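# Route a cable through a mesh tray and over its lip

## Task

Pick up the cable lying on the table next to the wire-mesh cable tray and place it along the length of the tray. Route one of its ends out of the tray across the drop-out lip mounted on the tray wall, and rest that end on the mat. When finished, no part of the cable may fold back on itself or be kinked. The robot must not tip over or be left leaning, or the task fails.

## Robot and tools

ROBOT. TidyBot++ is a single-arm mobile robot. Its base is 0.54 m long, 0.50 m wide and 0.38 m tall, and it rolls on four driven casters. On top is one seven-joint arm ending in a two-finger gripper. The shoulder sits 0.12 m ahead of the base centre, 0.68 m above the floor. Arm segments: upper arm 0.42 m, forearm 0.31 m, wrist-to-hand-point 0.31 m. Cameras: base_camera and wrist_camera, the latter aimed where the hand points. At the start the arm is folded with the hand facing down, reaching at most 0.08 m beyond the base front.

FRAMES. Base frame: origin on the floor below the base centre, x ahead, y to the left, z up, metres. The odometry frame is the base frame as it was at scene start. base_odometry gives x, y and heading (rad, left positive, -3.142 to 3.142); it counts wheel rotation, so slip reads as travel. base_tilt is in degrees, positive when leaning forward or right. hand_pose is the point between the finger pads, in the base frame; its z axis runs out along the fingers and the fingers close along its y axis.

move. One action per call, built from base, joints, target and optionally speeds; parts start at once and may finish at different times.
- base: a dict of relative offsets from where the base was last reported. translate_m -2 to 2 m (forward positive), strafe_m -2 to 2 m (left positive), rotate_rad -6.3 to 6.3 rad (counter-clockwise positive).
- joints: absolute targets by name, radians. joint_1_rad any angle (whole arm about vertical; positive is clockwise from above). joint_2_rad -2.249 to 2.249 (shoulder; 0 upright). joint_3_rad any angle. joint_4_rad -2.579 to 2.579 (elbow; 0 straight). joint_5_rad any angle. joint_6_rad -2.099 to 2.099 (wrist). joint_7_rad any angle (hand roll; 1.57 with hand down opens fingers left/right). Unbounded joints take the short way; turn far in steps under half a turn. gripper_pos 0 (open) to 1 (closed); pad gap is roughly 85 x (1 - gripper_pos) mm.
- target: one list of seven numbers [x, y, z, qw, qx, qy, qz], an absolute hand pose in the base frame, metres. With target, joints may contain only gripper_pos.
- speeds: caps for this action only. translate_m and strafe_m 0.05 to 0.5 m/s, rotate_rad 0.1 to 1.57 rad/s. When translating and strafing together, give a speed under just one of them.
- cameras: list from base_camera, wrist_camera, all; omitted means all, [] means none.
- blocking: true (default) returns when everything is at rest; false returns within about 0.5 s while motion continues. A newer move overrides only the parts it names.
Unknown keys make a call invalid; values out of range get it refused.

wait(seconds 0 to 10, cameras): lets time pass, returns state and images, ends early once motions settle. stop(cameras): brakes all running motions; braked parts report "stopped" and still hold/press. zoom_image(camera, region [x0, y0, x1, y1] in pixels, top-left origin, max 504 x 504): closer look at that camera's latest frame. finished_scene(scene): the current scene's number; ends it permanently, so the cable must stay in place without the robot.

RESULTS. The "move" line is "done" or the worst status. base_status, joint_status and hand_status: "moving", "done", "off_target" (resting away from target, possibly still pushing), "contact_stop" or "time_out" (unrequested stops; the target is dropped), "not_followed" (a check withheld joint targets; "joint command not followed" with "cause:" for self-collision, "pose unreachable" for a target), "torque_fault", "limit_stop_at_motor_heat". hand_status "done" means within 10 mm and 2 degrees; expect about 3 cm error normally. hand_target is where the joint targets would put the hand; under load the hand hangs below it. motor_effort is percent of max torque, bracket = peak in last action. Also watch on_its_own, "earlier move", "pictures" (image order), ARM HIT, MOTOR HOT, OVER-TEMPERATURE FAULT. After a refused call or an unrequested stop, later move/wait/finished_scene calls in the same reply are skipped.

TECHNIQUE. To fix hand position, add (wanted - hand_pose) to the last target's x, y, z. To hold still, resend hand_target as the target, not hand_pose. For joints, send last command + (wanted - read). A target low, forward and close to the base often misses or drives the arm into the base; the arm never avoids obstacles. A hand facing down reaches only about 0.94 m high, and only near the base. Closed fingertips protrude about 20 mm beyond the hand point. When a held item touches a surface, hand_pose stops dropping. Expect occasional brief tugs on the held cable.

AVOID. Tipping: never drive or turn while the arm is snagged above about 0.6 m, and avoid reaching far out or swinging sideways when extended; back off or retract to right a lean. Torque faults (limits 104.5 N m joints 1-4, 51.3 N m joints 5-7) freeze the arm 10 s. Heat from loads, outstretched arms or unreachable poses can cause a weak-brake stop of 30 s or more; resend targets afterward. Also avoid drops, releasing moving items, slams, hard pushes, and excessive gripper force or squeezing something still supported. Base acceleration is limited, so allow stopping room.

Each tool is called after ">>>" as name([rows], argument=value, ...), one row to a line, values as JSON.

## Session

>>> move()

Scene clock: 0.00 s.
base_odometry: x=+0.000 y=+0.000 heading=+0.000
base_tilt: forward=+0.4 right=+0.2
base_status: not commanded
joint_positions: joint_1_rad=+0.002 joint_2_rad=-0.331 joint_3_rad=+3.125 joint_4_rad=-2.505 joint_5_rad=-0.019 joint_6_rad=-0.843 joint_7_rad=+1.570 gripper_pos=+0.000
joint_status: not commanded
motor_effort: joint_1_rad=+0 joint_2_rad=-2 joint_3_rad=+0 joint_4_rad=+15 joint_5_rad=-1 joint_6_rad=+3 joint_7_rad=+0
hand_pose: x=+0.2793 y=+0.0075 z=+0.5923 quat_wxyz=(-0.005, +0.998, +0.001, +0.062) (m; base frame)
hand_target: x=+0.2804 y=+0.0075 z=+0.5929 quat_wxyz=(-0.005, +0.998, +0.001, +0.063) (m; base frame)
hand_status: not commanded
pictures: base_camera, wrist_camera
Images, in order (width x height): base_camera 644x364, wrist_camera 644x476.

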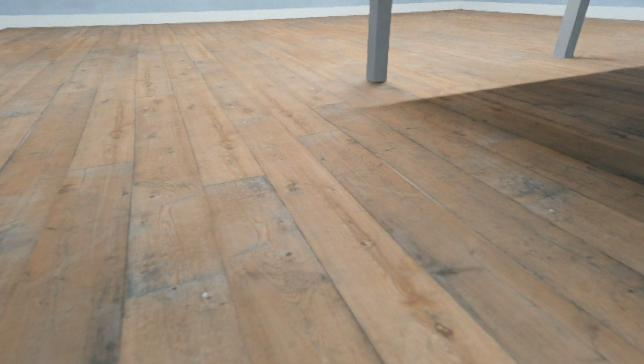

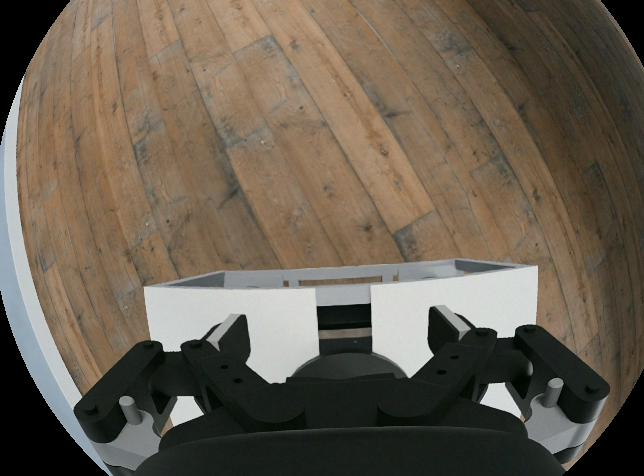

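>>> move(joints={"joint_1_rad":0,"joint_2_rad":-0.3,"joint_4_rad":-1.3,"joint_6_rad":-0.9,"joint_3_rad":3.14,"joint_5_rad":-0.06,"joint_7_rad":1.57}, cameras=[])

>>> move(joints={"joint_1_rad":0.8})

Scene clock: 4.63 s.
move: done
base_odometry: x=+0.000 y=+0.000 heading=+0.000
base_tilt: forward=+0.4 right=+0.1
base_status: not commanded
joint_positions: joint_1_rad=+0.002 joint_2_rad=-0.314 joint_3_rad=+3.125 joint_4_rad=-1.329 joint_5_rad=-0.019 joint_6_rad=-0.843 joint_7_rad=+1.570 gripper_pos=+0.000
joint_status: all done
motor_effort: joint_1_rad=+0(1) joint_2_rad=-8(10) joint_3_rad=+0(2) joint_4_rad=+20(21) joint_5_rad=-1(2) joint_6_rad=+9(10) joint_7_rad=+0(1)
hand_pose: x=+0.5541 y=+0.0142 z=+1.1598 quat_wxyz=(-0.012, +0.801, +0.006, +0.599) (m; base frame)
hand_target: x=+0.5535 y=+0.0169 z=+1.1534 quat_wxyz=(-0.030, +0.813, -0.001, +0.581) (m; base frame)
hand_status: not commanded
pictures: none
No camera images: "cameras" was empty.

Scene clock: 6.70 s.
move: done
base_odometry: x=+0.000 y=+0.000 heading=+0.000
base_tilt: forward=+0.4 right=+0.1
base_status: not commanded
joint_positions: joint_1_rad=+0.786 joint_2_rad=-0.314 joint_3_rad=+3.126 joint_4_rad=-1.329 joint_5_rad=-0.019 joint_6_rad=-0.843 joint_7_rad=+1.570 gripper_pos=+0.000
joint_status: all done
motor_effort: joint_1_rad=+0(1) joint_2_rad=-8(9) joint_3_rad=+0(2) joint_4_rad=+20(21) joint_5_rad=+0(1) joint_6_rad=+9(10) joint_7_rad=+0(0)
hand_pose: x=+0.4369 y=-0.2978 z=+1.1596 quat_wxyz=(+0.218, +0.742, -0.301, +0.558) (m; base frame)
hand_target: x=+0.4338 y=-0.2999 z=+1.1534 quat_wxyz=(+0.198, +0.748, -0.318, +0.547) (m; base frame)
hand_status: not commanded
pictures: base_camera, wrist_camera
Images, in order (width x height): base_camera 644x364, wrist_camera 644x476.

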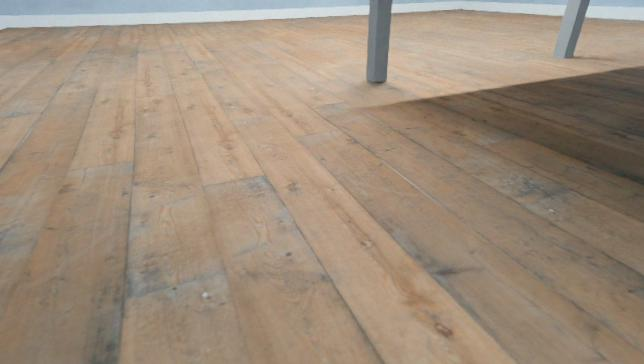

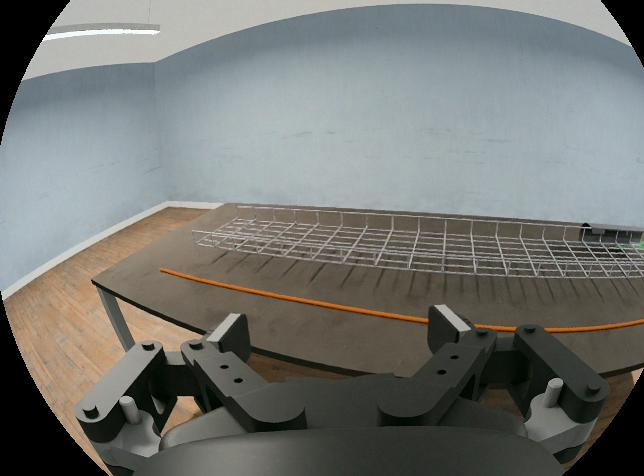

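>>> move(joints={"joint_1_rad":1.5}, cameras=["wrist_camera"])

Scene clock: 10.73 s.
move: done
base_odometry: x=+0.000 y=+0.000 heading=+0.000
base_tilt: forward=+0.4 right=+0.2
base_status: not commanded
joint_positions: joint_1_rad=+1.486 joint_2_rad=-0.314 joint_3_rad=+3.127 joint_4_rad=-1.329 joint_5_rad=-0.019 joint_6_rad=-0.843 joint_7_rad=+1.570 gripper_pos=+0.000
joint_status: all done
motor_effort: joint_1_rad=+0(2) joint_2_rad=-7(9) joint_3_rad=+0(2) joint_4_rad=+20(21) joint_5_rad=+0(1) joint_6_rad=+9(10) joint_7_rad=+0(0)
hand_pose: x=+0.1698 y=-0.4327 z=+1.1596 quat_wxyz=(+0.396, +0.594, -0.538, +0.449) (m; base frame)
hand_target: x=+0.1665 y=-0.4322 z=+1.1534 quat_wxyz=(+0.374, +0.594, -0.555, +0.446) (m; base frame)
hand_status: not commanded
pictures: wrist_camera
Images, in order (width x height): wrist_camera 644x476.

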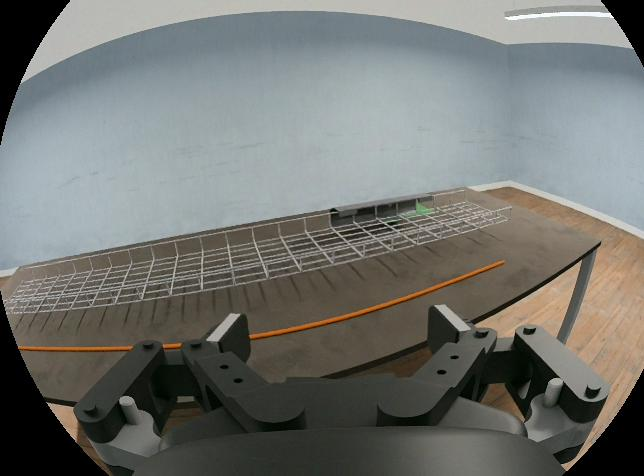

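>>> move(joints={"joint_1_rad":0,"joint_2_rad":-0.3,"joint_4_rad":-1.3,"joint_6_rad":-1.2}, base={"rotate_rad":-1.2})

Scene clock: 16.83 s.
move: done
base_odometry: x=+0.000 y=+0.000 heading=-1.199
base_tilt: forward=+0.5 right=+0.1
base_status: done
joint_positions: joint_1_rad=+0.014 joint_2_rad=-0.307 joint_3_rad=+3.132 joint_4_rad=-1.329 joint_5_rad=-0.019 joint_6_rad=-1.125 joint_7_rad=+1.570 gripper_pos=+0.000
joint_status: all done
motor_effort: joint_1_rad=+0(2) joint_2_rad=-7(10) joint_3_rad=+0(2) joint_4_rad=+19(21) joint_5_rad=-1(2) joint_6_rad=+8(11) joint_7_rad=+0(0)
hand_pose: x=+0.5209 y=+0.0059 z=+1.0773 quat_wxyz=(-0.007, +0.879, -0.001, +0.477) (m; base frame)
hand_target: x=+0.5105 y=+0.0195 z=+1.0709 quat_wxyz=(-0.030, +0.891, +0.003, +0.453) (m; base frame)
hand_status: not commanded
pictures: base_camera, wrist_camera
Images, in order (width x height): base_camera 644x364, wrist_camera 644x476.

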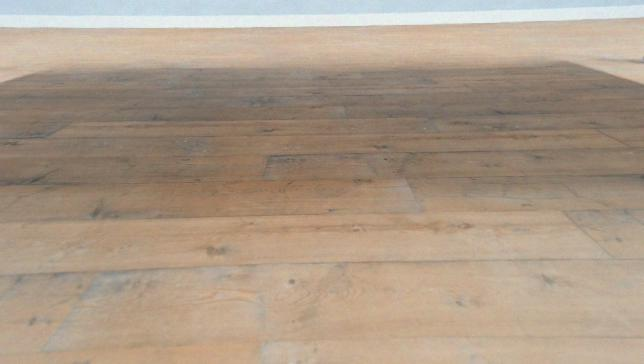

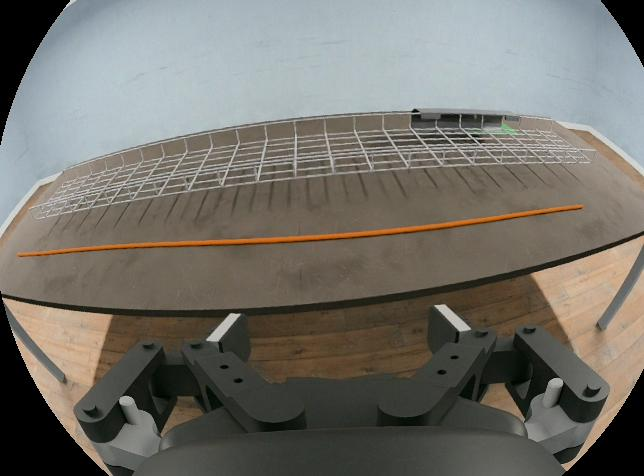

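>>> move(base={"rotate_rad":0.15}, cameras=[])

>>> move(base={"strafe_m":0.55,"translate_m":0.5}, joints={"joint_2_rad":-0.2,"joint_4_rad":-1.5,"joint_6_rad":-1.1})

Scene clock: 28.40 s.
move: done
base_odometry: x=+0.000 y=+0.000 heading=-1.050
base_tilt: forward=+0.4 right=+0.1
base_status: done
joint_positions: joint_1_rad=+0.008 joint_2_rad=-0.307 joint_3_rad=+3.132 joint_4_rad=-1.329 joint_5_rad=-0.019 joint_6_rad=-1.127 joint_7_rad=+1.570 gripper_pos=+0.000
joint_status: not commanded
motor_effort: joint_1_rad=+0(1) joint_2_rad=-7(8) joint_3_rad=-1(2) joint_4_rad=+19(20) joint_5_rad=-1(1) joint_6_rad=+8(9) joint_7_rad=+0(0)
hand_pose: x=+0.5205 y=+0.0085 z=+1.0768 quat_wxyz=(-0.009, +0.879, +0.001, +0.476) (m; base frame)
hand_target: x=+0.5105 y=+0.0195 z=+1.0709 quat_wxyz=(-0.030, +0.891, +0.003, +0.453) (m; base frame)
hand_status: not commanded
pictures: none
No camera images: "cameras" was empty.

Scene clock: 31.30 s.
move: done
base_odometry: x=+0.726 y=-0.160 heading=-1.050
base_tilt: forward=+0.5 right=+0.1
base_status: done
joint_positions: joint_1_rad=+0.007 joint_2_rad=-0.206 joint_3_rad=+3.132 joint_4_rad=-1.492 joint_5_rad=-0.019 joint_6_rad=-1.127 joint_7_rad=+1.570 gripper_pos=+0.000
joint_status: all done
motor_effort: joint_1_rad=+0(2) joint_2_rad=-11(15) joint_3_rad=+0(3) joint_4_rad=+20(22) joint_5_rad=-1(2) joint_6_rad=+7(9) joint_7_rad=+0(0)
hand_pose: x=+0.5418 y=+0.0079 z=+0.9495 quat_wxyz=(-0.009, +0.934, +0.000, +0.356) (m; base frame)
hand_target: x=+0.5484 y=+0.0187 z=+0.9492 quat_wxyz=(-0.030, +0.932, -0.003, +0.362) (m; base frame)
hand_status: not commanded
pictures: base_camera, wrist_camera
Images, in order (width x height): base_camera 644x364, wrist_camera 644x476.

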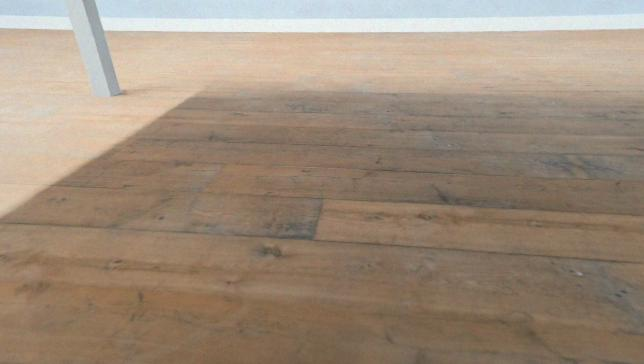

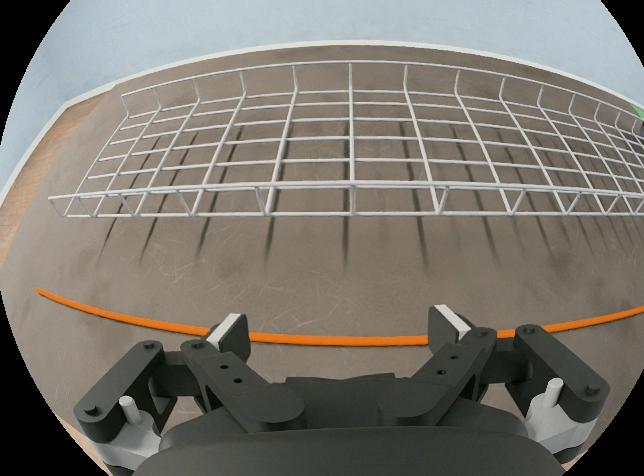

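>>> move(base={"strafe_m":0.2,"translate_m":0.13}, joints={"joint_1_rad":0,"joint_2_rad":0.245,"joint_4_rad":-1.36,"joint_6_rad":-1.52,"joint_7_rad":3.14})

Scene clock: 37.77 s.
move: off_target
base_odometry: x=+0.964 y=-0.174 heading=-1.051
base_tilt: forward=+0.4 right=+0.1
base_status: done
joint_positions: joint_1_rad=+0.020 joint_2_rad=+0.156 joint_3_rad=+3.147 joint_4_rad=-1.359 joint_5_rad=-0.017 joint_6_rad=-1.462 joint_7_rad=+3.086 gripper_pos=+0.000
joint_status: joint_2_rad off_target (ended at +0.156, target +0.245); the others done
motor_effort: joint_1_rad=-6(6) joint_2_rad=-10(24) joint_3_rad=-6(6) joint_4_rad=+12(21) joint_5_rad=-5(7) joint_6_rad=+5(10) joint_7_rad=+1(3)
hand_pose: x=+0.5491 y=-0.0043 z=+0.8079 quat_wxyz=(+0.051, +0.733, +0.675, +0.064) (m; base frame)
hand_target: x=+0.5404 y=+0.0206 z=+0.7686 quat_wxyz=(-0.016, +0.708, +0.706, +0.027) (m; base frame)
hand_status: not commanded
pictures: base_camera, wrist_camera
Images, in order (width x height): base_camera 644x364, wrist_camera 644x476.

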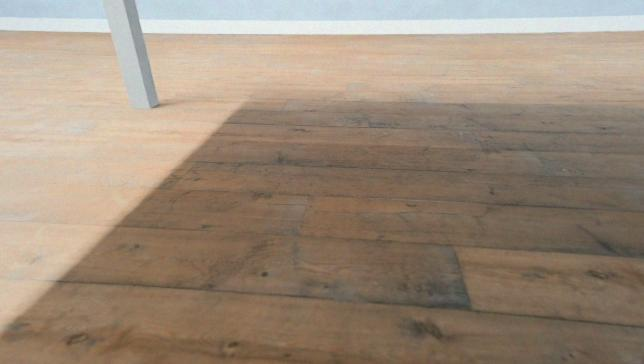

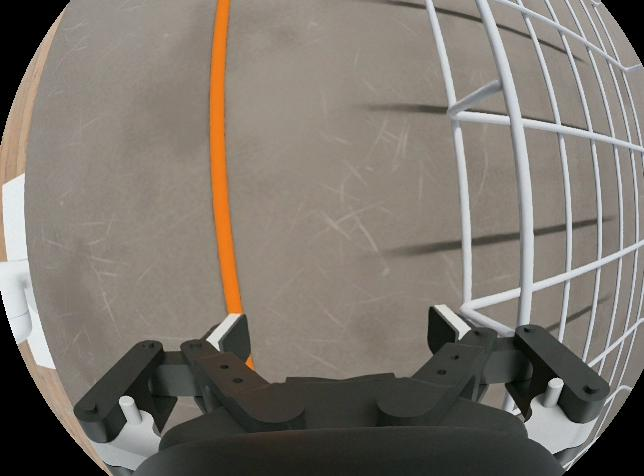

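>>> move(joints={"joint_2_rad":0.05,"joint_4_rad":-1.36,"joint_6_rad":-1.65}, cameras=[])

>>> move(joints={"joint_2_rad":0.14,"joint_4_rad":-1.395,"joint_6_rad":-1.6}, cameras=["wrist_camera"])

Scene clock: 42.67 s.
move: done
base_odometry: x=+0.964 y=-0.174 heading=-1.051
base_tilt: forward=+0.4 right=+0.2
base_status: not commanded
joint_positions: joint_1_rad=+0.004 joint_2_rad=+0.038 joint_3_rad=+3.146 joint_4_rad=-1.365 joint_5_rad=-0.017 joint_6_rad=-1.578 joint_7_rad=+3.099 gripper_pos=+0.000
joint_status: all done
motor_effort: joint_1_rad=+0(6) joint_2_rad=-19(29) joint_3_rad=-1(6) joint_4_rad=+18(20) joint_5_rad=-1(6) joint_6_rad=+3(5) joint_7_rad=+0(1)
hand_pose: x=+0.4949 y=+0.0035 z=+0.8476 quat_wxyz=(+0.050, +0.722, +0.687, +0.064) (m; base frame)
hand_target: x=+0.4756 y=+0.0205 z=+0.8427 quat_wxyz=(+0.008, +0.704, +0.709, +0.050) (m; base frame)
hand_status: not commanded
pictures: none
No camera images: "cameras" was empty.

Scene clock: 43.80 s.
move: done
base_odometry: x=+0.964 y=-0.174 heading=-1.051
base_tilt: forward=+0.4 right=+0.1
base_status: not commanded
joint_positions: joint_1_rad=+0.004 joint_2_rad=+0.132 joint_3_rad=+3.146 joint_4_rad=-1.382 joint_5_rad=-0.017 joint_6_rad=-1.578 joint_7_rad=+3.099 gripper_pos=+0.000
joint_status: all done
motor_effort: joint_1_rad=+0(1) joint_2_rad=-23(26) joint_3_rad=+0(2) joint_4_rad=+17(19) joint_5_rad=-1(1) joint_6_rad=+2(4) joint_7_rad=+0(0)
hand_pose: x=+0.5036 y=+0.0035 z=+0.8058 quat_wxyz=(+0.011, +0.724, +0.689, +0.023) (m; base frame)
hand_target: x=+0.4939 y=+0.0206 z=+0.7990 quat_wxyz=(-0.019, +0.706, +0.707, +0.024) (m; base frame)
hand_status: not commanded
pictures: wrist_camera
Images, in order (width x height): wrist_camera 644x476.

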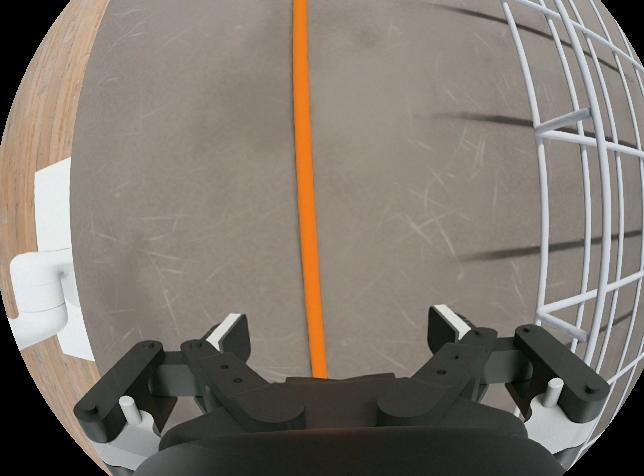

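>>> move(joints={"joint_2_rad":0.15,"joint_4_rad":-1.575,"joint_6_rad":-1.42}, cameras=["wrist_camera"])

Scene clock: 46.87 s.
move: done
base_odometry: x=+0.964 y=-0.174 heading=-1.051
base_tilt: forward=+0.5 right=+0.2
base_status: not commanded
joint_positions: joint_1_rad=+0.004 joint_2_rad=+0.135 joint_3_rad=+3.146 joint_4_rad=-1.558 joint_5_rad=-0.017 joint_6_rad=-1.489 joint_7_rad=+3.099 gripper_pos=+0.000
joint_status: all done
motor_effort: joint_1_rad=+0(1) joint_2_rad=-22(24) joint_3_rad=-1(1) joint_4_rad=+17(19) joint_5_rad=-1(1) joint_6_rad=+1(2) joint_7_rad=+0(0)
hand_pose: x=+0.4750 y=+0.0037 z=+0.7493 quat_wxyz=(-0.020, +0.725, +0.688, -0.009) (m; base frame)
hand_target: x=+0.4915 y=+0.0204 z=+0.7388 quat_wxyz=(-0.022, +0.710, +0.704, +0.020) (m; base frame)
hand_status: not commanded
pictures: wrist_camera
Images, in order (width x height): wrist_camera 644x476.

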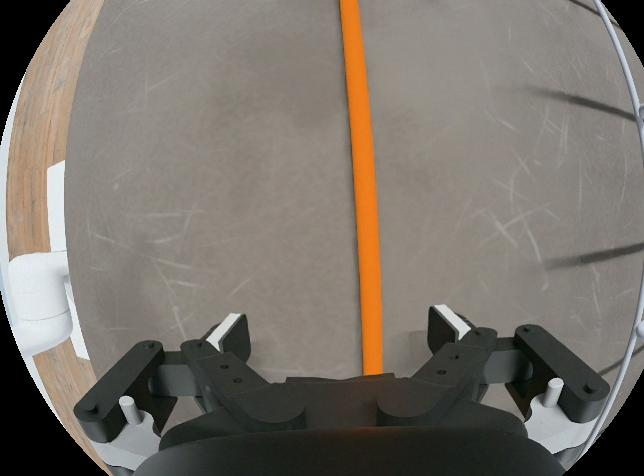

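>>> move(joints={"joint_2_rad":0.165,"joint_4_rad":-1.59,"joint_6_rad":-1.38}, cameras=[])

>>> move(joints={"gripper_pos":1.0}, cameras=[])

>>> move(joints={"joint_2_rad":0.12,"joint_4_rad":-1.48,"joint_6_rad":-1.53}, cameras=["wrist_camera"])

Scene clock: 49.47 s.
move: done
base_odometry: x=+0.964 y=-0.174 heading=-1.051
base_tilt: forward=+0.4 right=+0.1
base_status: not commanded
joint_positions: joint_1_rad=+0.004 joint_2_rad=+0.148 joint_3_rad=+3.146 joint_4_rad=-1.573 joint_5_rad=-0.017 joint_6_rad=-1.445 joint_7_rad=+3.099 gripper_pos=+0.000
joint_status: all done
motor_effort: joint_1_rad=+0(0) joint_2_rad=-22(23) joint_3_rad=-2(2) joint_4_rad=+16(17) joint_5_rad=-1(1) joint_6_rad=+1(2) joint_7_rad=+0(0)
hand_pose: x=+0.4845 y=+0.0036 z=+0.7398 quat_wxyz=(-0.014, +0.726, +0.688, -0.003) (m; base frame)
hand_target: x=+0.4993 y=+0.0203 z=+0.7286 quat_wxyz=(-0.019, +0.711, +0.703, +0.023) (m; base frame)
hand_status: not commanded
pictures: none
No camera images: "cameras" was empty.

Scene clock: 50.57 s.
move: off_target
base_odometry: x=+0.964 y=-0.174 heading=-1.051
base_tilt: forward=+0.4 right=+0.1
base_status: not commanded
joint_positions: joint_1_rad=+0.004 joint_2_rad=+0.137 joint_3_rad=+3.146 joint_4_rad=-1.573 joint_5_rad=-0.017 joint_6_rad=-1.436 joint_7_rad=+3.099 gripper_pos=+0.942
joint_status: gripper_pos off_target (ended at +0.942, target +1.000)
motor_effort: joint_1_rad=+0(1) joint_2_rad=-17(23) joint_3_rad=-1(2) joint_4_rad=+13(17) joint_5_rad=-1(2) joint_6_rad=+1(2) joint_7_rad=+0(0)
hand_pose: x=+0.4866 y=+0.0035 z=+0.7437 quat_wxyz=(-0.007, +0.726, +0.688, +0.004) (m; base frame)
hand_target: x=+0.4993 y=+0.0203 z=+0.7286 quat_wxyz=(-0.019, +0.711, +0.703, +0.023) (m; base frame)
hand_status: not commanded
pictures: none
No camera images: "cameras" was empty.

Scene clock: 51.57 s.
move: done
base_odometry: x=+0.964 y=-0.174 heading=-1.051
base_tilt: forward=+0.5 right=+0.2
base_status: not commanded
joint_positions: joint_1_rad=+0.004 joint_2_rad=+0.117 joint_3_rad=+3.146 joint_4_rad=-1.509 joint_5_rad=-0.017 joint_6_rad=-1.478 joint_7_rad=+3.099 gripper_pos=+0.942
joint_status: all done
motor_effort: joint_1_rad=+0(1) joint_2_rad=-21(24) joint_3_rad=-1(2) joint_4_rad=+17(19) joint_5_rad=-1(2) joint_6_rad=+2(3) joint_7_rad=+0(0)
hand_pose: x=+0.4938 y=+0.0035 z=+0.7714 quat_wxyz=(+0.007, +0.725, +0.688, +0.019) (m; base frame)
hand_target: x=+0.4872 y=+0.0206 z=+0.7797 quat_wxyz=(-0.017, +0.708, +0.706, +0.025) (m; base frame)
hand_status: not commanded
pictures: wrist_camera
Images, in order (width x height): wrist_camera 644x476.

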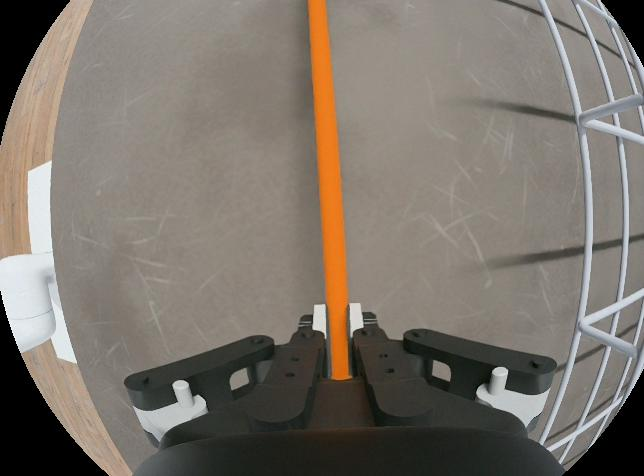

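>>> move(joints={"joint_2_rad":0.0,"joint_4_rad":-1.40,"joint_6_rad":-1.72}, cameras=[])

>>> move(joints={"joint_2_rad":0.05,"joint_4_rad":-1.08,"joint_6_rad":-1.9}, cameras=[])

>>> move(joints={"joint_2_rad":0.44,"joint_4_rad":-0.725,"joint_6_rad":-1.45}, cameras=["wrist_camera"])

Scene clock: 55.20 s.
move: done
base_odometry: x=+0.964 y=-0.174 heading=-1.051
base_tilt: forward=+0.4 right=+0.2
base_status: not commanded
joint_positions: joint_1_rad=+0.004 joint_2_rad=-0.009 joint_3_rad=+3.146 joint_4_rad=-1.428 joint_5_rad=-0.017 joint_6_rad=-1.649 joint_7_rad=+3.099 gripper_pos=+0.942
joint_status: all done
motor_effort: joint_1_rad=-1(1) joint_2_rad=-18(26) joint_3_rad=-1(2) joint_4_rad=+17(19) joint_5_rad=-1(1) joint_6_rad=+2(3) joint_7_rad=+0(0)
hand_pose: x=+0.4489 y=+0.0038 z=+0.8396 quat_wxyz=(+0.019, +0.724, +0.689, +0.032) (m; base frame)
hand_target: x=+0.4354 y=+0.0203 z=+0.8453 quat_wxyz=(-0.013, +0.703, +0.710, +0.029) (m; base frame)
hand_status: not commanded
pictures: none
No camera images: "cameras" was empty.

Scene clock: 56.60 s.
move: done
base_odometry: x=+0.964 y=-0.174 heading=-1.051
base_tilt: forward=+0.4 right=+0.2
base_status: not commanded
joint_positions: joint_1_rad=+0.004 joint_2_rad=+0.033 joint_3_rad=+3.146 joint_4_rad=-1.114 joint_5_rad=-0.017 joint_6_rad=-1.828 joint_7_rad=+3.099 gripper_pos=+0.942
joint_status: all done
motor_effort: joint_1_rad=+0(1) joint_2_rad=-18(19) joint_3_rad=-1(2) joint_4_rad=+17(19) joint_5_rad=-1(2) joint_6_rad=+3(3) joint_7_rad=+0(0)
hand_pose: x=+0.4710 y=+0.0035 z=+0.9249 quat_wxyz=(+0.052, +0.720, +0.689, +0.066) (m; base frame)
hand_target: x=+0.4587 y=+0.0195 z=+0.9273 quat_wxyz=(+0.020, +0.698, +0.714, +0.059) (m; base frame)
hand_status: not commanded
pictures: none
No camera images: "cameras" was empty.

Scene clock: 58.27 s.
move: done
base_odometry: x=+0.964 y=-0.174 heading=-1.051
base_tilt: forward=+0.5 right=+0.2
base_status: not commanded
joint_positions: joint_1_rad=+0.004 joint_2_rad=+0.427 joint_3_rad=+3.146 joint_4_rad=-0.761 joint_5_rad=-0.017 joint_6_rad=-1.528 joint_7_rad=+3.099 gripper_pos=+0.942
joint_status: all done
motor_effort: joint_1_rad=-1(1) joint_2_rad=-33(38) joint_3_rad=-2(2) joint_4_rad=+19(20) joint_5_rad=-1(2) joint_6_rad=+6(6) joint_7_rad=+0(1)
hand_pose: x=+0.7135 y=+0.0022 z=+0.8990 quat_wxyz=(+0.142, +0.707, +0.675, +0.157) (m; base frame)
hand_target: x=+0.7432 y=+0.0206 z=+0.9180 quat_wxyz=(+0.162, +0.680, +0.685, +0.205) (m; base frame)
hand_status: not commanded
pictures: wrist_camera
Images, in order (width x height): wrist_camera 644x476.

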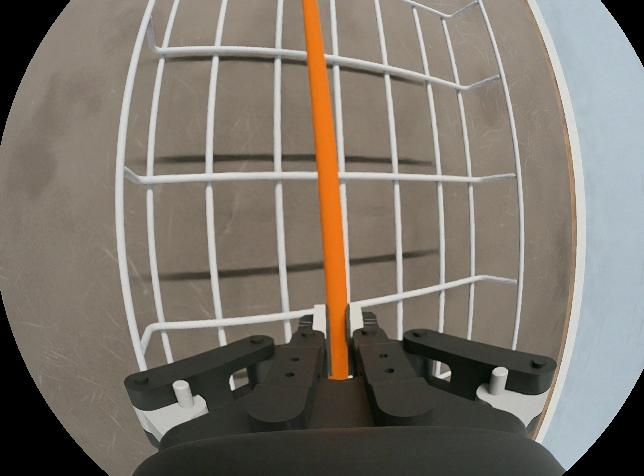

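>>> move(joints={"joint_2_rad":0.487,"joint_4_rad":-0.89,"joint_6_rad":-1.2}, cameras=[])

>>> move(joints={"joint_2_rad":0.475,"joint_4_rad":-1.07,"joint_6_rad":-0.98}, cameras=["wrist_camera"])

Scene clock: 62.30 s.
move: done
base_odometry: x=+0.964 y=-0.174 heading=-1.051
base_tilt: forward=+0.5 right=+0.1
base_status: not commanded
joint_positions: joint_1_rad=+0.004 joint_2_rad=+0.471 joint_3_rad=+3.146 joint_4_rad=-0.880 joint_5_rad=-0.017 joint_6_rad=-1.276 joint_7_rad=+3.099 gripper_pos=+0.942
joint_status: all done
motor_effort: joint_1_rad=+0(1) joint_2_rad=-35(39) joint_3_rad=-2(3) joint_4_rad=+20(21) joint_5_rad=-2(2) joint_6_rad=+6(7) joint_7_rad=+0(1)
hand_pose: x=+0.7700 y=+0.0015 z=+0.8541 quat_wxyz=(+0.171, +0.701, +0.666, +0.188) (m; base frame)
hand_target: x=+0.7908 y=+0.0196 z=+0.8518 quat_wxyz=(+0.175, +0.681, +0.677, +0.219) (m; base frame)
hand_status: not commanded
pictures: none
No camera images: "cameras" was empty.

Scene clock: 63.43 s.
move: done
base_odometry: x=+0.964 y=-0.174 heading=-1.051
base_tilt: forward=+0.5 right=+0.1
base_status: not commanded
joint_positions: joint_1_rad=+0.004 joint_2_rad=+0.454 joint_3_rad=+3.146 joint_4_rad=-1.045 joint_5_rad=-0.017 joint_6_rad=-1.053 joint_7_rad=+3.099 gripper_pos=+0.942
joint_status: all done
motor_effort: joint_1_rad=-1(2) joint_2_rad=-35(37) joint_3_rad=-2(2) joint_4_rad=+19(21) joint_5_rad=-1(2) joint_6_rad=+7(7) joint_7_rad=+0(0)
hand_pose: x=+0.7901 y=+0.0009 z=+0.8239 quat_wxyz=(+0.197, +0.694, +0.658, +0.214) (m; base frame)
hand_target: x=+0.8056 y=+0.0177 z=+0.8106 quat_wxyz=(+0.193, +0.680, +0.667, +0.235) (m; base frame)
hand_status: not commanded
pictures: wrist_camera
Images, in order (width x height): wrist_camera 644x476.

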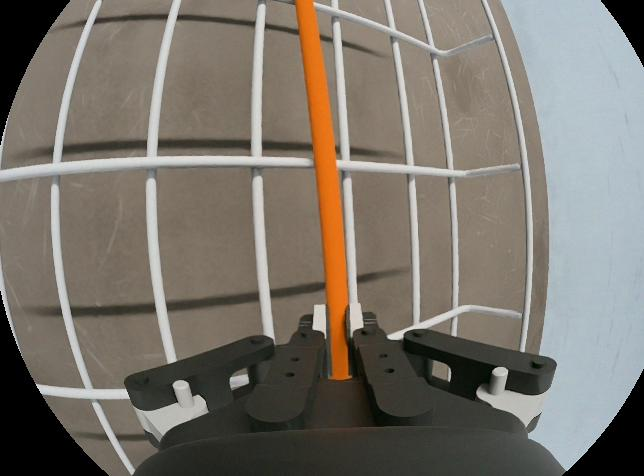

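>>> move(joints={"gripper_pos":0.5}, cameras=[])

>>> move(joints={"joint_2_rad":0.3,"joint_4_rad":-0.85,"joint_6_rad":-1.65}, cameras=[])

>>> move(joints={"joint_2_rad":0.1,"joint_4_rad":-1.05,"joint_6_rad":-1.5,"joint_7_rad":1.57,"gripper_pos":0}, cameras=["wrist_camera"])

Scene clock: 67.70 s.
move: done
base_odometry: x=+0.964 y=-0.174 heading=-1.051
base_tilt: forward=+0.4 right=+0.2
base_status: not commanded
joint_positions: joint_1_rad=+0.004 joint_2_rad=+0.455 joint_3_rad=+3.146 joint_4_rad=-1.051 joint_5_rad=-0.017 joint_6_rad=-1.028 joint_7_rad=+3.099 gripper_pos=+0.500
joint_status: all done
motor_effort: joint_1_rad=+0(1) joint_2_rad=-36(38) joint_3_rad=-1(2) joint_4_rad=+18(20) joint_5_rad=-1(2) joint_6_rad=+4(7) joint_7_rad=+0(0)
hand_pose: x=+0.7955 y=+0.0008 z=+0.8248 quat_wxyz=(+0.203, +0.693, +0.656, +0.220) (m; base frame)
hand_target: x=+0.8056 y=+0.0177 z=+0.8106 quat_wxyz=(+0.193, +0.680, +0.667, +0.235) (m; base frame)
hand_status: not commanded
pictures: none
No camera images: "cameras" was empty.

Scene clock: 69.30 s.
move: done
base_odometry: x=+0.964 y=-0.174 heading=-1.051
base_tilt: forward=+0.4 right=+0.1
base_status: not commanded
joint_positions: joint_1_rad=+0.004 joint_2_rad=+0.284 joint_3_rad=+3.146 joint_4_rad=-0.871 joint_5_rad=-0.017 joint_6_rad=-1.576 joint_7_rad=+3.099 gripper_pos=+0.500
joint_status: all done
motor_effort: joint_1_rad=+0(1) joint_2_rad=-29(40) joint_3_rad=-1(2) joint_4_rad=+18(21) joint_5_rad=-1(1) joint_6_rad=+4(6) joint_7_rad=+0(0)
hand_pose: x=+0.6489 y=+0.0026 z=+0.9271 quat_wxyz=(+0.136, +0.708, +0.676, +0.152) (m; base frame)
hand_target: x=+0.6343 y=+0.0206 z=+0.9194 quat_wxyz=(+0.099, +0.691, +0.702, +0.141) (m; base frame)
hand_status: not commanded
pictures: none
No camera images: "cameras" was empty.

Scene clock: 71.40 s.
move: done
base_odometry: x=+0.964 y=-0.174 heading=-1.051
base_tilt: forward=+0.4 right=+0.2
base_status: not commanded
joint_positions: joint_1_rad=+0.004 joint_2_rad=+0.095 joint_3_rad=+3.146 joint_4_rad=-1.033 joint_5_rad=-0.017 joint_6_rad=-1.563 joint_7_rad=+1.612 gripper_pos=+0.000
joint_status: all done
motor_effort: joint_1_rad=+0(1) joint_2_rad=-21(30) joint_3_rad=-1(2) joint_4_rad=+18(19) joint_5_rad=-1(1) joint_6_rad=+5(6) joint_7_rad=+0(1)
hand_pose: x=+0.5784 y=+0.0029 z=+0.9552 quat_wxyz=(-0.003, +0.975, +0.018, +0.223) (m; base frame)
hand_target: x=+0.5946 y=+0.0207 z=+0.9550 quat_wxyz=(-0.030, +0.970, +0.006, +0.243) (m; base frame)
hand_status: not commanded
pictures: wrist_camera
Images, in order (width x height): wrist_camera 644x476.

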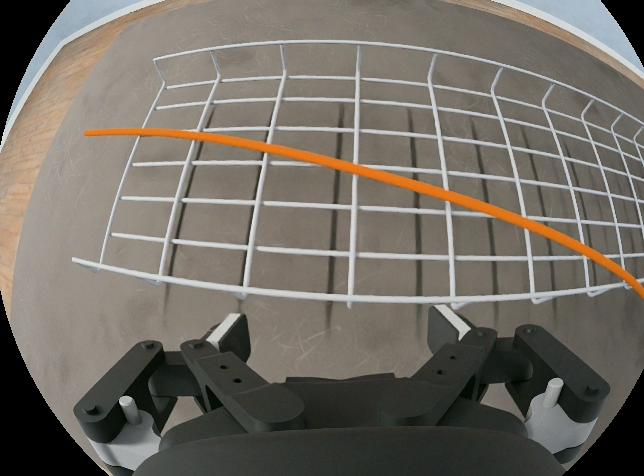

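>>> move(base={"strafe_m":-0.65}, joints={"joint_1_rad":0,"joint_2_rad":0.0,"joint_4_rad":-1.36,"joint_6_rad":-1.65,"joint_7_rad":3.14}, cameras=["wrist_camera"])

Scene clock: 75.93 s.
move: done
base_odometry: x=+0.400 y=-0.497 heading=-1.050
base_tilt: forward=+0.5 right=+0.1
base_status: done
joint_positions: joint_1_rad=+0.002 joint_2_rad=+0.003 joint_3_rad=+3.146 joint_4_rad=-1.344 joint_5_rad=-0.017 joint_6_rad=-1.584 joint_7_rad=+3.096 gripper_pos=+0.000
joint_status: all done
motor_effort: joint_1_rad=+0(3) joint_2_rad=-17(23) joint_3_rad=-1(2) joint_4_rad=+18(19) joint_5_rad=-1(2) joint_6_rad=+3(6) joint_7_rad=+0(1)
hand_pose: x=+0.4920 y=+0.0043 z=+0.8681 quat_wxyz=(+0.067, +0.720, +0.686, +0.082) (m; base frame)
hand_target: x=+0.4671 y=+0.0205 z=+0.8603 quat_wxyz=(+0.025, +0.702, +0.708, +0.067) (m; base frame)
hand_status: not commanded
pictures: wrist_camera
Images, in order (width x height): wrist_camera 644x476.

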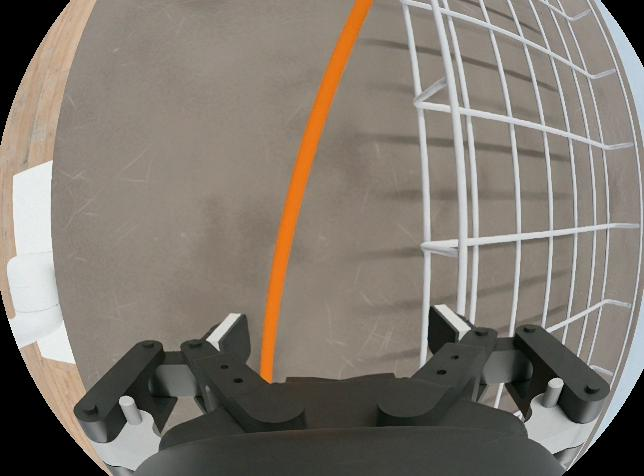

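>>> move(joints={"joint_2_rad":0.07,"joint_4_rad":-1.50,"joint_6_rad":-1.57,"joint_7_rad":3.0}, cameras=[])

>>> move(joints={"joint_2_rad":0.095,"joint_4_rad":-1.65,"joint_6_rad":-1.38}, cameras=["wrist_camera"])

Scene clock: 80.67 s.
move: done
base_odometry: x=+0.400 y=-0.497 heading=-1.050
base_tilt: forward=+0.5 right=+0.1
base_status: not commanded
joint_positions: joint_1_rad=+0.002 joint_2_rad=+0.062 joint_3_rad=+3.146 joint_4_rad=-1.487 joint_5_rad=-0.017 joint_6_rad=-1.584 joint_7_rad=+3.037 gripper_pos=+0.000
joint_status: all done
motor_effort: joint_1_rad=+0(1) joint_2_rad=-19(22) joint_3_rad=-1(1) joint_4_rad=+17(20) joint_5_rad=-1(1) joint_6_rad=+1(3) joint_7_rad=+0(1)
hand_pose: x=+0.4622 y=+0.0045 z=+0.7975 quat_wxyz=(-0.003, +0.745, +0.667, +0.009) (m; base frame)
hand_target: x=+0.4632 y=+0.0205 z=+0.7911 quat_wxyz=(-0.022, +0.755, +0.656, +0.020) (m; base frame)
hand_status: not commanded
pictures: none
No camera images: "cameras" was empty.

Scene clock: 81.73 s.
move: done
base_odometry: x=+0.400 y=-0.497 heading=-1.050
base_tilt: forward=+0.5 right=+0.2
base_status: not commanded
joint_positions: joint_1_rad=+0.002 joint_2_rad=+0.081 joint_3_rad=+3.146 joint_4_rad=-1.634 joint_5_rad=-0.017 joint_6_rad=-1.451 joint_7_rad=+3.037 gripper_pos=+0.000
joint_status: all done
motor_effort: joint_1_rad=+0(1) joint_2_rad=-19(21) joint_3_rad=+0(1) joint_4_rad=+16(18) joint_5_rad=-1(1) joint_6_rad=+1(2) joint_7_rad=+0(0)
hand_pose: x=+0.4564 y=+0.0045 z=+0.7447 quat_wxyz=(-0.015, +0.746, +0.666, -0.004) (m; base frame)
hand_target: x=+0.4737 y=+0.0202 z=+0.7355 quat_wxyz=(-0.017, +0.758, +0.651, +0.026) (m; base frame)
hand_status: not commanded
pictures: wrist_camera
Images, in order (width x height): wrist_camera 644x476.

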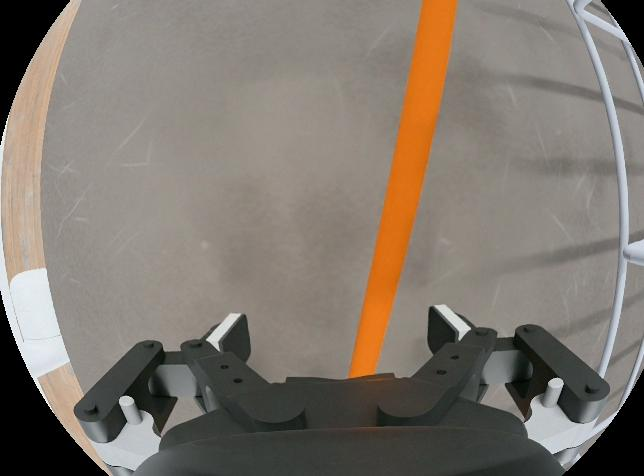

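>>> move(joints={"joint_2_rad":0.105,"joint_4_rad":-1.66,"joint_6_rad":-1.35}, cameras=[])

>>> move(joints={"gripper_pos":1.0}, cameras=[])

>>> move(joints={"joint_2_rad":0.0,"joint_4_rad":-1.48,"joint_6_rad":-1.65}, cameras=[])

>>> move(joints={"joint_2_rad":0.03,"joint_4_rad":-1.08,"joint_6_rad":-1.9}, cameras=["wrist_camera"])

Scene clock: 85.83 s.
move: done
base_odometry: x=+0.400 y=-0.497 heading=-1.050
base_tilt: forward=+0.4 right=+0.1
base_status: not commanded
joint_positions: joint_1_rad=+0.002 joint_2_rad=+0.088 joint_3_rad=+3.146 joint_4_rad=-1.643 joint_5_rad=-0.017 joint_6_rad=-1.415 joint_7_rad=+3.037 gripper_pos=+0.000
joint_status: all done
motor_effort: joint_1_rad=+0(0) joint_2_rad=-20(21) joint_3_rad=-1(1) joint_4_rad=+17(18) joint_5_rad=-1(1) joint_6_rad=+1(2) joint_7_rad=+0(0)
hand_pose: x=+0.4648 y=+0.0044 z=+0.7396 quat_wxyz=(-0.008, +0.746, +0.666, +0.004) (m; base frame)
hand_target: x=+0.4799 y=+0.0201 z=+0.7290 quat_wxyz=(-0.014, +0.758, +0.651, +0.029) (m; base frame)
hand_status: not commanded
pictures: none
No camera images: "cameras" was empty.

Scene clock: 86.93 s.
move: off_target
base_odometry: x=+0.400 y=-0.497 heading=-1.050
base_tilt: forward=+0.4 right=+0.2
base_status: not commanded
joint_positions: joint_1_rad=+0.002 joint_2_rad=+0.077 joint_3_rad=+3.146 joint_4_rad=-1.643 joint_5_rad=-0.017 joint_6_rad=-1.413 joint_7_rad=+3.037 gripper_pos=+0.936
joint_status: gripper_pos off_target (ended at +0.936, target +1.000)
motor_effort: joint_1_rad=+0(1) joint_2_rad=-15(20) joint_3_rad=-1(2) joint_4_rad=+14(17) joint_5_rad=+0(2) joint_6_rad=+2(2) joint_7_rad=+0(0)
hand_pose: x=+0.4652 y=+0.0044 z=+0.7433 quat_wxyz=(-0.003, +0.746, +0.666, +0.009) (m; base frame)
hand_target: x=+0.4799 y=+0.0201 z=+0.7290 quat_wxyz=(-0.014, +0.758, +0.651, +0.029) (m; base frame)
hand_status: not commanded
pictures: none
No camera images: "cameras" was empty.

Scene clock: 88.10 s.
move: done
base_odometry: x=+0.400 y=-0.497 heading=-1.050
base_tilt: forward=+0.5 right=+0.1
base_status: not commanded
joint_positions: joint_1_rad=+0.002 joint_2_rad=-0.007 joint_3_rad=+3.146 joint_4_rad=-1.507 joint_5_rad=-0.017 joint_6_rad=-1.581 joint_7_rad=+3.037 gripper_pos=+0.936
joint_status: all done
motor_effort: joint_1_rad=+0(1) joint_2_rad=-18(24) joint_3_rad=-1(2) joint_4_rad=+18(19) joint_5_rad=-1(2) joint_6_rad=+2(3) joint_7_rad=+0(0)
hand_pose: x=+0.4484 y=+0.0046 z=+0.8141 quat_wxyz=(+0.014, +0.745, +0.667, +0.028) (m; base frame)
hand_target: x=+0.4356 y=+0.0205 z=+0.8204 quat_wxyz=(-0.019, +0.753, +0.658, +0.024) (m; base frame)
hand_status: not commanded
pictures: none
No camera images: "cameras" was empty.

Scene clock: 89.63 s.
move: done
base_odometry: x=+0.400 y=-0.497 heading=-1.050
base_tilt: forward=+0.4 right=+0.2
base_status: not commanded
joint_positions: joint_1_rad=+0.002 joint_2_rad=+0.013 joint_3_rad=+3.146 joint_4_rad=-1.114 joint_5_rad=-0.017 joint_6_rad=-1.828 joint_7_rad=+3.037 gripper_pos=+0.936
joint_status: all done
motor_effort: joint_1_rad=+0(1) joint_2_rad=-18(19) joint_3_rad=-1(2) joint_4_rad=+17(20) joint_5_rad=-1(1) joint_6_rad=+3(4) joint_7_rad=+0(0)
hand_pose: x=+0.4663 y=+0.0043 z=+0.9318 quat_wxyz=(+0.057, +0.740, +0.666, +0.075) (m; base frame)
hand_target: x=+0.4538 y=+0.0195 z=+0.9341 quat_wxyz=(+0.022, +0.745, +0.663, +0.068) (m; base frame)
hand_status: not commanded
pictures: wrist_camera
Images, in order (width x height): wrist_camera 644x476.

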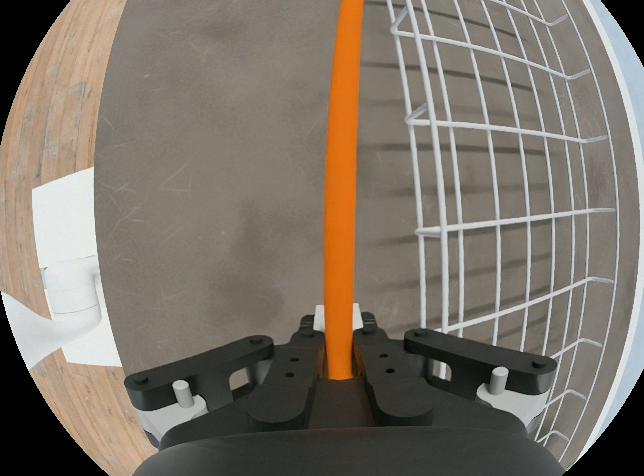

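>>> move(joints={"joint_2_rad":0.44,"joint_4_rad":-0.725,"joint_6_rad":-1.45,"joint_7_rad":3.14}, base={"strafe_m":-0.07}, cameras=[])

>>> move(joints={"joint_2_rad":0.487,"joint_4_rad":-0.89,"joint_6_rad":-1.2}, cameras=[])

>>> move(joints={"joint_2_rad":0.475,"joint_4_rad":-1.07,"joint_6_rad":-0.98}, cameras=["wrist_camera"])

Scene clock: 94.40 s.
move: done
base_odometry: x=+0.339 y=-0.532 heading=-1.050
base_tilt: forward=+0.4 right=+0.2
base_status: done
joint_positions: joint_1_rad=+0.004 joint_2_rad=+0.427 joint_3_rad=+3.145 joint_4_rad=-0.761 joint_5_rad=-0.017 joint_6_rad=-1.526 joint_7_rad=+3.096 gripper_pos=+0.936
joint_status: all done
motor_effort: joint_1_rad=-1(2) joint_2_rad=-34(37) joint_3_rad=-1(3) joint_4_rad=+18(20) joint_5_rad=-1(2) joint_6_rad=+6(6) joint_7_rad=+0(1)
hand_pose: x=+0.7141 y=+0.0024 z=+0.8989 quat_wxyz=(+0.142, +0.708, +0.674, +0.158) (m; base frame)
hand_target: x=+0.7432 y=+0.0206 z=+0.9180 quat_wxyz=(+0.162, +0.680, +0.685, +0.205) (m; base frame)
hand_status: not commanded
pictures: none
No camera images: "cameras" was empty.

Scene clock: 95.83 s.
move: done
base_odometry: x=+0.339 y=-0.532 heading=-1.050
base_tilt: forward=+0.4 right=+0.2
base_status: not commanded
joint_positions: joint_1_rad=+0.004 joint_2_rad=+0.473 joint_3_rad=+3.145 joint_4_rad=-0.880 joint_5_rad=-0.017 joint_6_rad=-1.275 joint_7_rad=+3.097 gripper_pos=+0.936
joint_status: all done
motor_effort: joint_1_rad=+0(1) joint_2_rad=-38(39) joint_3_rad=-2(3) joint_4_rad=+20(21) joint_5_rad=-2(2) joint_6_rad=+6(7) joint_7_rad=+0(0)
hand_pose: x=+0.7704 y=+0.0018 z=+0.8530 quat_wxyz=(+0.170, +0.702, +0.666, +0.188) (m; base frame)
hand_target: x=+0.7908 y=+0.0196 z=+0.8518 quat_wxyz=(+0.175, +0.681, +0.677, +0.219) (m; base frame)
hand_status: not commanded
pictures: none
No camera images: "cameras" was empty.

Scene clock: 97.27 s.
move: done
base_odometry: x=+0.339 y=-0.532 heading=-1.050
base_tilt: forward=+0.5 right=+0.2
base_status: not commanded
joint_positions: joint_1_rad=+0.004 joint_2_rad=+0.467 joint_3_rad=+3.145 joint_4_rad=-1.057 joint_5_rad=-0.017 joint_6_rad=-1.054 joint_7_rad=+3.097 gripper_pos=+0.936
joint_status: all done
motor_effort: joint_1_rad=+0(1) joint_2_rad=-36(40) joint_3_rad=-2(2) joint_4_rad=+20(22) joint_5_rad=-1(2) joint_6_rad=+6(7) joint_7_rad=+0(0)
hand_pose: x=+0.7887 y=+0.0011 z=+0.8089 quat_wxyz=(+0.187, +0.698, +0.660, +0.205) (m; base frame)
hand_target: x=+0.8057 y=+0.0177 z=+0.8106 quat_wxyz=(+0.194, +0.680, +0.667, +0.235) (m; base frame)
hand_status: not commanded
pictures: wrist_camera
Images, in order (width x height): wrist_camera 644x476.

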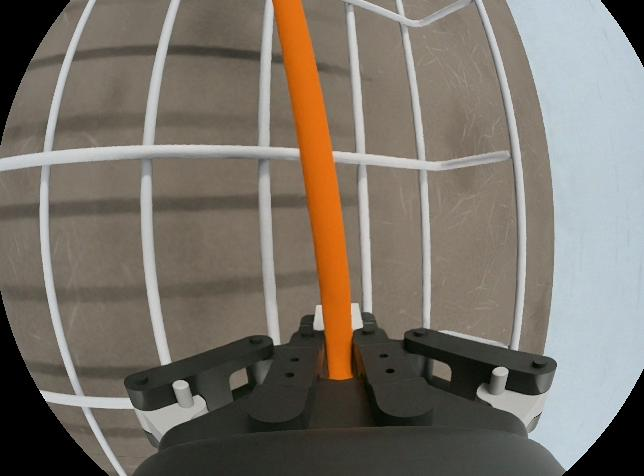

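>>> move(joints={"gripper_pos":0.5}, cameras=[])

>>> move(joints={"joint_2_rad":0.3,"joint_4_rad":-0.85,"joint_6_rad":-1.65}, cameras=[])

>>> move(joints={"joint_1_rad":0.3,"joint_2_rad":-0.1,"joint_4_rad":-1.15,"joint_6_rad":-1.2,"joint_7_rad":1.57,"gripper_pos":0}, cameras=["wrist_camera"])

Scene clock: 101.30 s.
move: off_target
base_odometry: x=+0.339 y=-0.532 heading=-1.050
base_tilt: forward=+0.5 right=+0.1
base_status: not commanded
joint_positions: joint_1_rad=+0.004 joint_2_rad=+0.463 joint_3_rad=+3.145 joint_4_rad=-1.066 joint_5_rad=-0.017 joint_6_rad=-1.051 joint_7_rad=+3.097 gripper_pos=+0.772
joint_status: gripper_pos off_target (ended at +0.772, target +0.500)
motor_effort: joint_1_rad=+0(2) joint_2_rad=-37(45) joint_3_rad=-1(2) joint_4_rad=+20(26) joint_5_rad=+0(1) joint_6_rad=+9(17) joint_7_rad=+0(1)
hand_pose: x=+0.7869 y=+0.0011 z=+0.8076 quat_wxyz=(+0.187, +0.698, +0.660, +0.205) (m; base frame)
hand_target: x=+0.8057 y=+0.0177 z=+0.8106 quat_wxyz=(+0.194, +0.680, +0.667, +0.235) (m; base frame)
hand_status: not commanded
pictures: none
No camera images: "cameras" was empty.

Scene clock: 102.80 s.
move: off_target
base_odometry: x=+0.339 y=-0.532 heading=-1.050
base_tilt: forward=+2.2 right=+0.2
base_status: not commanded
joint_positions: joint_1_rad=+0.005 joint_2_rad=+0.503 joint_3_rad=+3.145 joint_4_rad=-0.872 joint_5_rad=-0.017 joint_6_rad=-1.349 joint_7_rad=+3.097 gripper_pos=+0.735
joint_status: joint_2_rad off_target (ended at +0.503, target +0.300); joint_6_rad off_target (ended at -1.349, target -1.650); the others done
on_its_own: gripper_pos moved -0.037 toward your old target +0.500
motor_effort: joint_1_rad=-2(3) joint_2_rad=-84(88) joint_3_rad=-3(5) joint_4_rad=+18(23) joint_5_rad=-1(2) joint_6_rad=-31(37) joint_7_rad=+0(1)
hand_pose: x=+0.7565 y=+0.0017 z=+0.8270 quat_wxyz=(+0.138, +0.709, +0.674, +0.155) (m; base frame)
hand_target: x=+0.6343 y=+0.0206 z=+0.9194 quat_wxyz=(+0.099, +0.691, +0.702, +0.141) (m; base frame)
hand_status: not commanded
pictures: none
No camera images: "cameras" was empty.

Scene clock: 105.07 s.
move: done
base_odometry: x=+0.339 y=-0.532 heading=-1.050
base_tilt: forward=+0.5 right=+0.2
base_status: not commanded
joint_positions: joint_1_rad=+0.288 joint_2_rad=-0.111 joint_3_rad=+3.145 joint_4_rad=-1.132 joint_5_rad=-0.017 joint_6_rad=-1.270 joint_7_rad=+1.616 gripper_pos=+0.000
joint_status: all done
motor_effort: joint_1_rad=+0(2) joint_2_rad=-14(86) joint_3_rad=-1(4) joint_4_rad=+19(26) joint_5_rad=-1(1) joint_6_rad=+8(36) joint_7_rad=+0(1)
hand_pose: x=+0.5571 y=-0.1249 z=+1.0588 quat_wxyz=(+0.061, +0.904, -0.111, +0.408) (m; base frame)
hand_target: x=+0.5762 y=-0.1210 z=+1.0618 quat_wxyz=(+0.034, +0.892, -0.132, +0.431) (m; base frame)
hand_status: not commanded
pictures: wrist_camera
Images, in order (width x height): wrist_camera 644x476.

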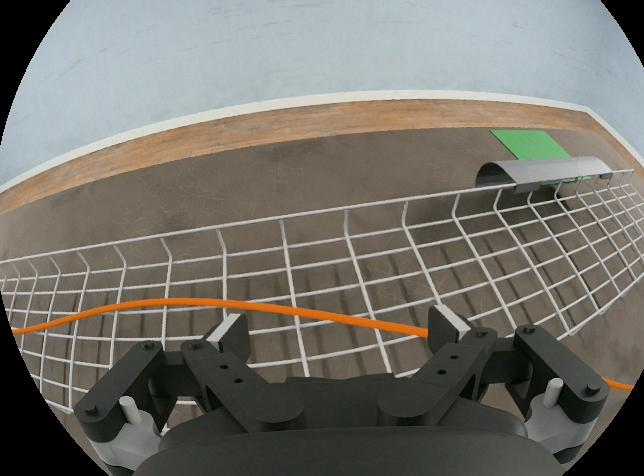

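>>> move(base={"strafe_m":-0.45}, joints={"joint_1_rad":0,"joint_2_rad":0.1,"joint_4_rad":-1.05,"joint_6_rad":-1.5}, cameras=["wrist_camera"])

Scene clock: 108.70 s.
move: done
base_odometry: x=-0.051 y=-0.755 heading=-1.051
base_tilt: forward=+0.4 right=+0.1
base_status: done
joint_positions: joint_1_rad=+0.011 joint_2_rad=+0.092 joint_3_rad=+3.145 joint_4_rad=-1.081 joint_5_rad=-0.017 joint_6_rad=-1.428 joint_7_rad=+1.612 gripper_pos=+0.000
joint_status: all done
motor_effort: joint_1_rad=+0(3) joint_2_rad=-22(25) joint_3_rad=-1(3) joint_4_rad=+18(21) joint_5_rad=-1(1) joint_6_rad=+6(9) joint_7_rad=+0(0)
hand_pose: x=+0.6077 y=-0.0003 z=+0.9559 quat_wxyz=(-0.001, +0.963, +0.014, +0.267) (m; base frame)
hand_target: x=+0.5946 y=+0.0207 z=+0.9550 quat_wxyz=(-0.030, +0.970, +0.006, +0.243) (m; base frame)
hand_status: not commanded
pictures: wrist_camera
Images, in order (width x height): wrist_camera 644x476.

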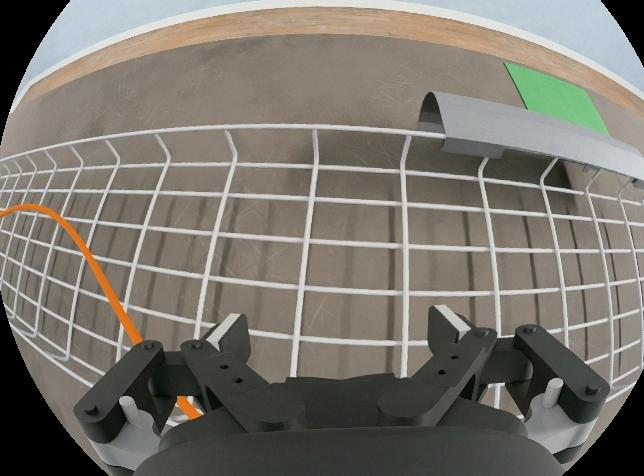

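>>> move(joints={"joint_2_rad":0.03,"joint_4_rad":-1.08,"joint_6_rad":-1.9,"joint_7_rad":3.14}, cameras=["wrist_camera"])

Scene clock: 112.37 s.
move: done
base_odometry: x=-0.051 y=-0.755 heading=-1.051
base_tilt: forward=+0.5 right=+0.2
base_status: not commanded
joint_positions: joint_1_rad=+0.011 joint_2_rad=+0.029 joint_3_rad=+3.145 joint_4_rad=-1.081 joint_5_rad=-0.017 joint_6_rad=-1.829 joint_7_rad=+3.098 gripper_pos=+0.000
joint_status: all done
motor_effort: joint_1_rad=+0(1) joint_2_rad=-17(23) joint_3_rad=-1(2) joint_4_rad=+16(19) joint_5_rad=-1(1) joint_6_rad=+3(6) joint_7_rad=+0(1)
hand_pose: x=+0.4756 y=+0.0014 z=+0.9372 quat_wxyz=(+0.065, +0.721, +0.685, +0.078) (m; base frame)
hand_target: x=+0.4538 y=+0.0195 z=+0.9341 quat_wxyz=(+0.027, +0.697, +0.713, +0.066) (m; base frame)
hand_status: not commanded
pictures: wrist_camera
Images, in order (width x height): wrist_camera 644x476.

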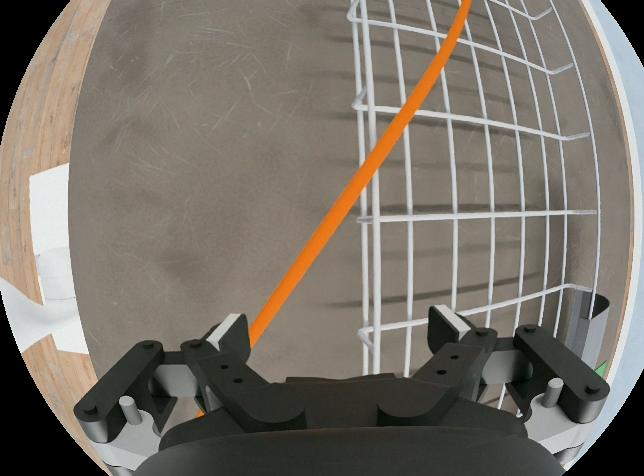

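>>> move(base={"translate_m":-0.11,"strafe_m":-0.22,"rotate_rad":-0.08}, joints={"joint_2_rad":0.0,"joint_4_rad":-1.25,"joint_6_rad":-1.76}, cameras=["wrist_camera"])

Scene clock: 118.67 s.
move: done
base_odometry: x=-0.297 y=-0.769 heading=-1.131
base_tilt: forward=+0.4 right=+0.2
base_status: done
joint_positions: joint_1_rad=+0.002 joint_2_rad=-0.003 joint_3_rad=+3.144 joint_4_rad=-1.233 joint_5_rad=-0.017 joint_6_rad=-1.815 joint_7_rad=+3.098 gripper_pos=+0.000
joint_status: all done
motor_effort: joint_1_rad=+0(3) joint_2_rad=-16(21) joint_3_rad=-1(3) joint_4_rad=+16(18) joint_5_rad=-1(2) joint_6_rad=+2(3) joint_7_rad=+0(0)
hand_pose: x=+0.4440 y=+0.0050 z=+0.8976 quat_wxyz=(+0.027, +0.721, +0.691, +0.040) (m; base frame)
hand_target: x=+0.4580 y=+0.0202 z=+0.8936 quat_wxyz=(+0.026, +0.700, +0.711, +0.067) (m; base frame)
hand_status: not commanded
pictures: wrist_camera
Images, in order (width x height): wrist_camera 644x476.

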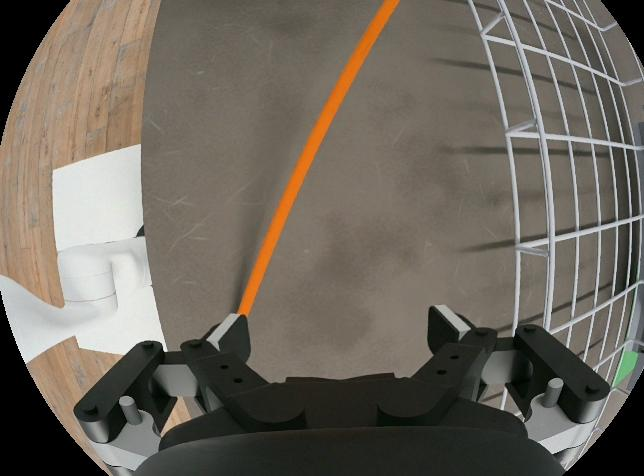

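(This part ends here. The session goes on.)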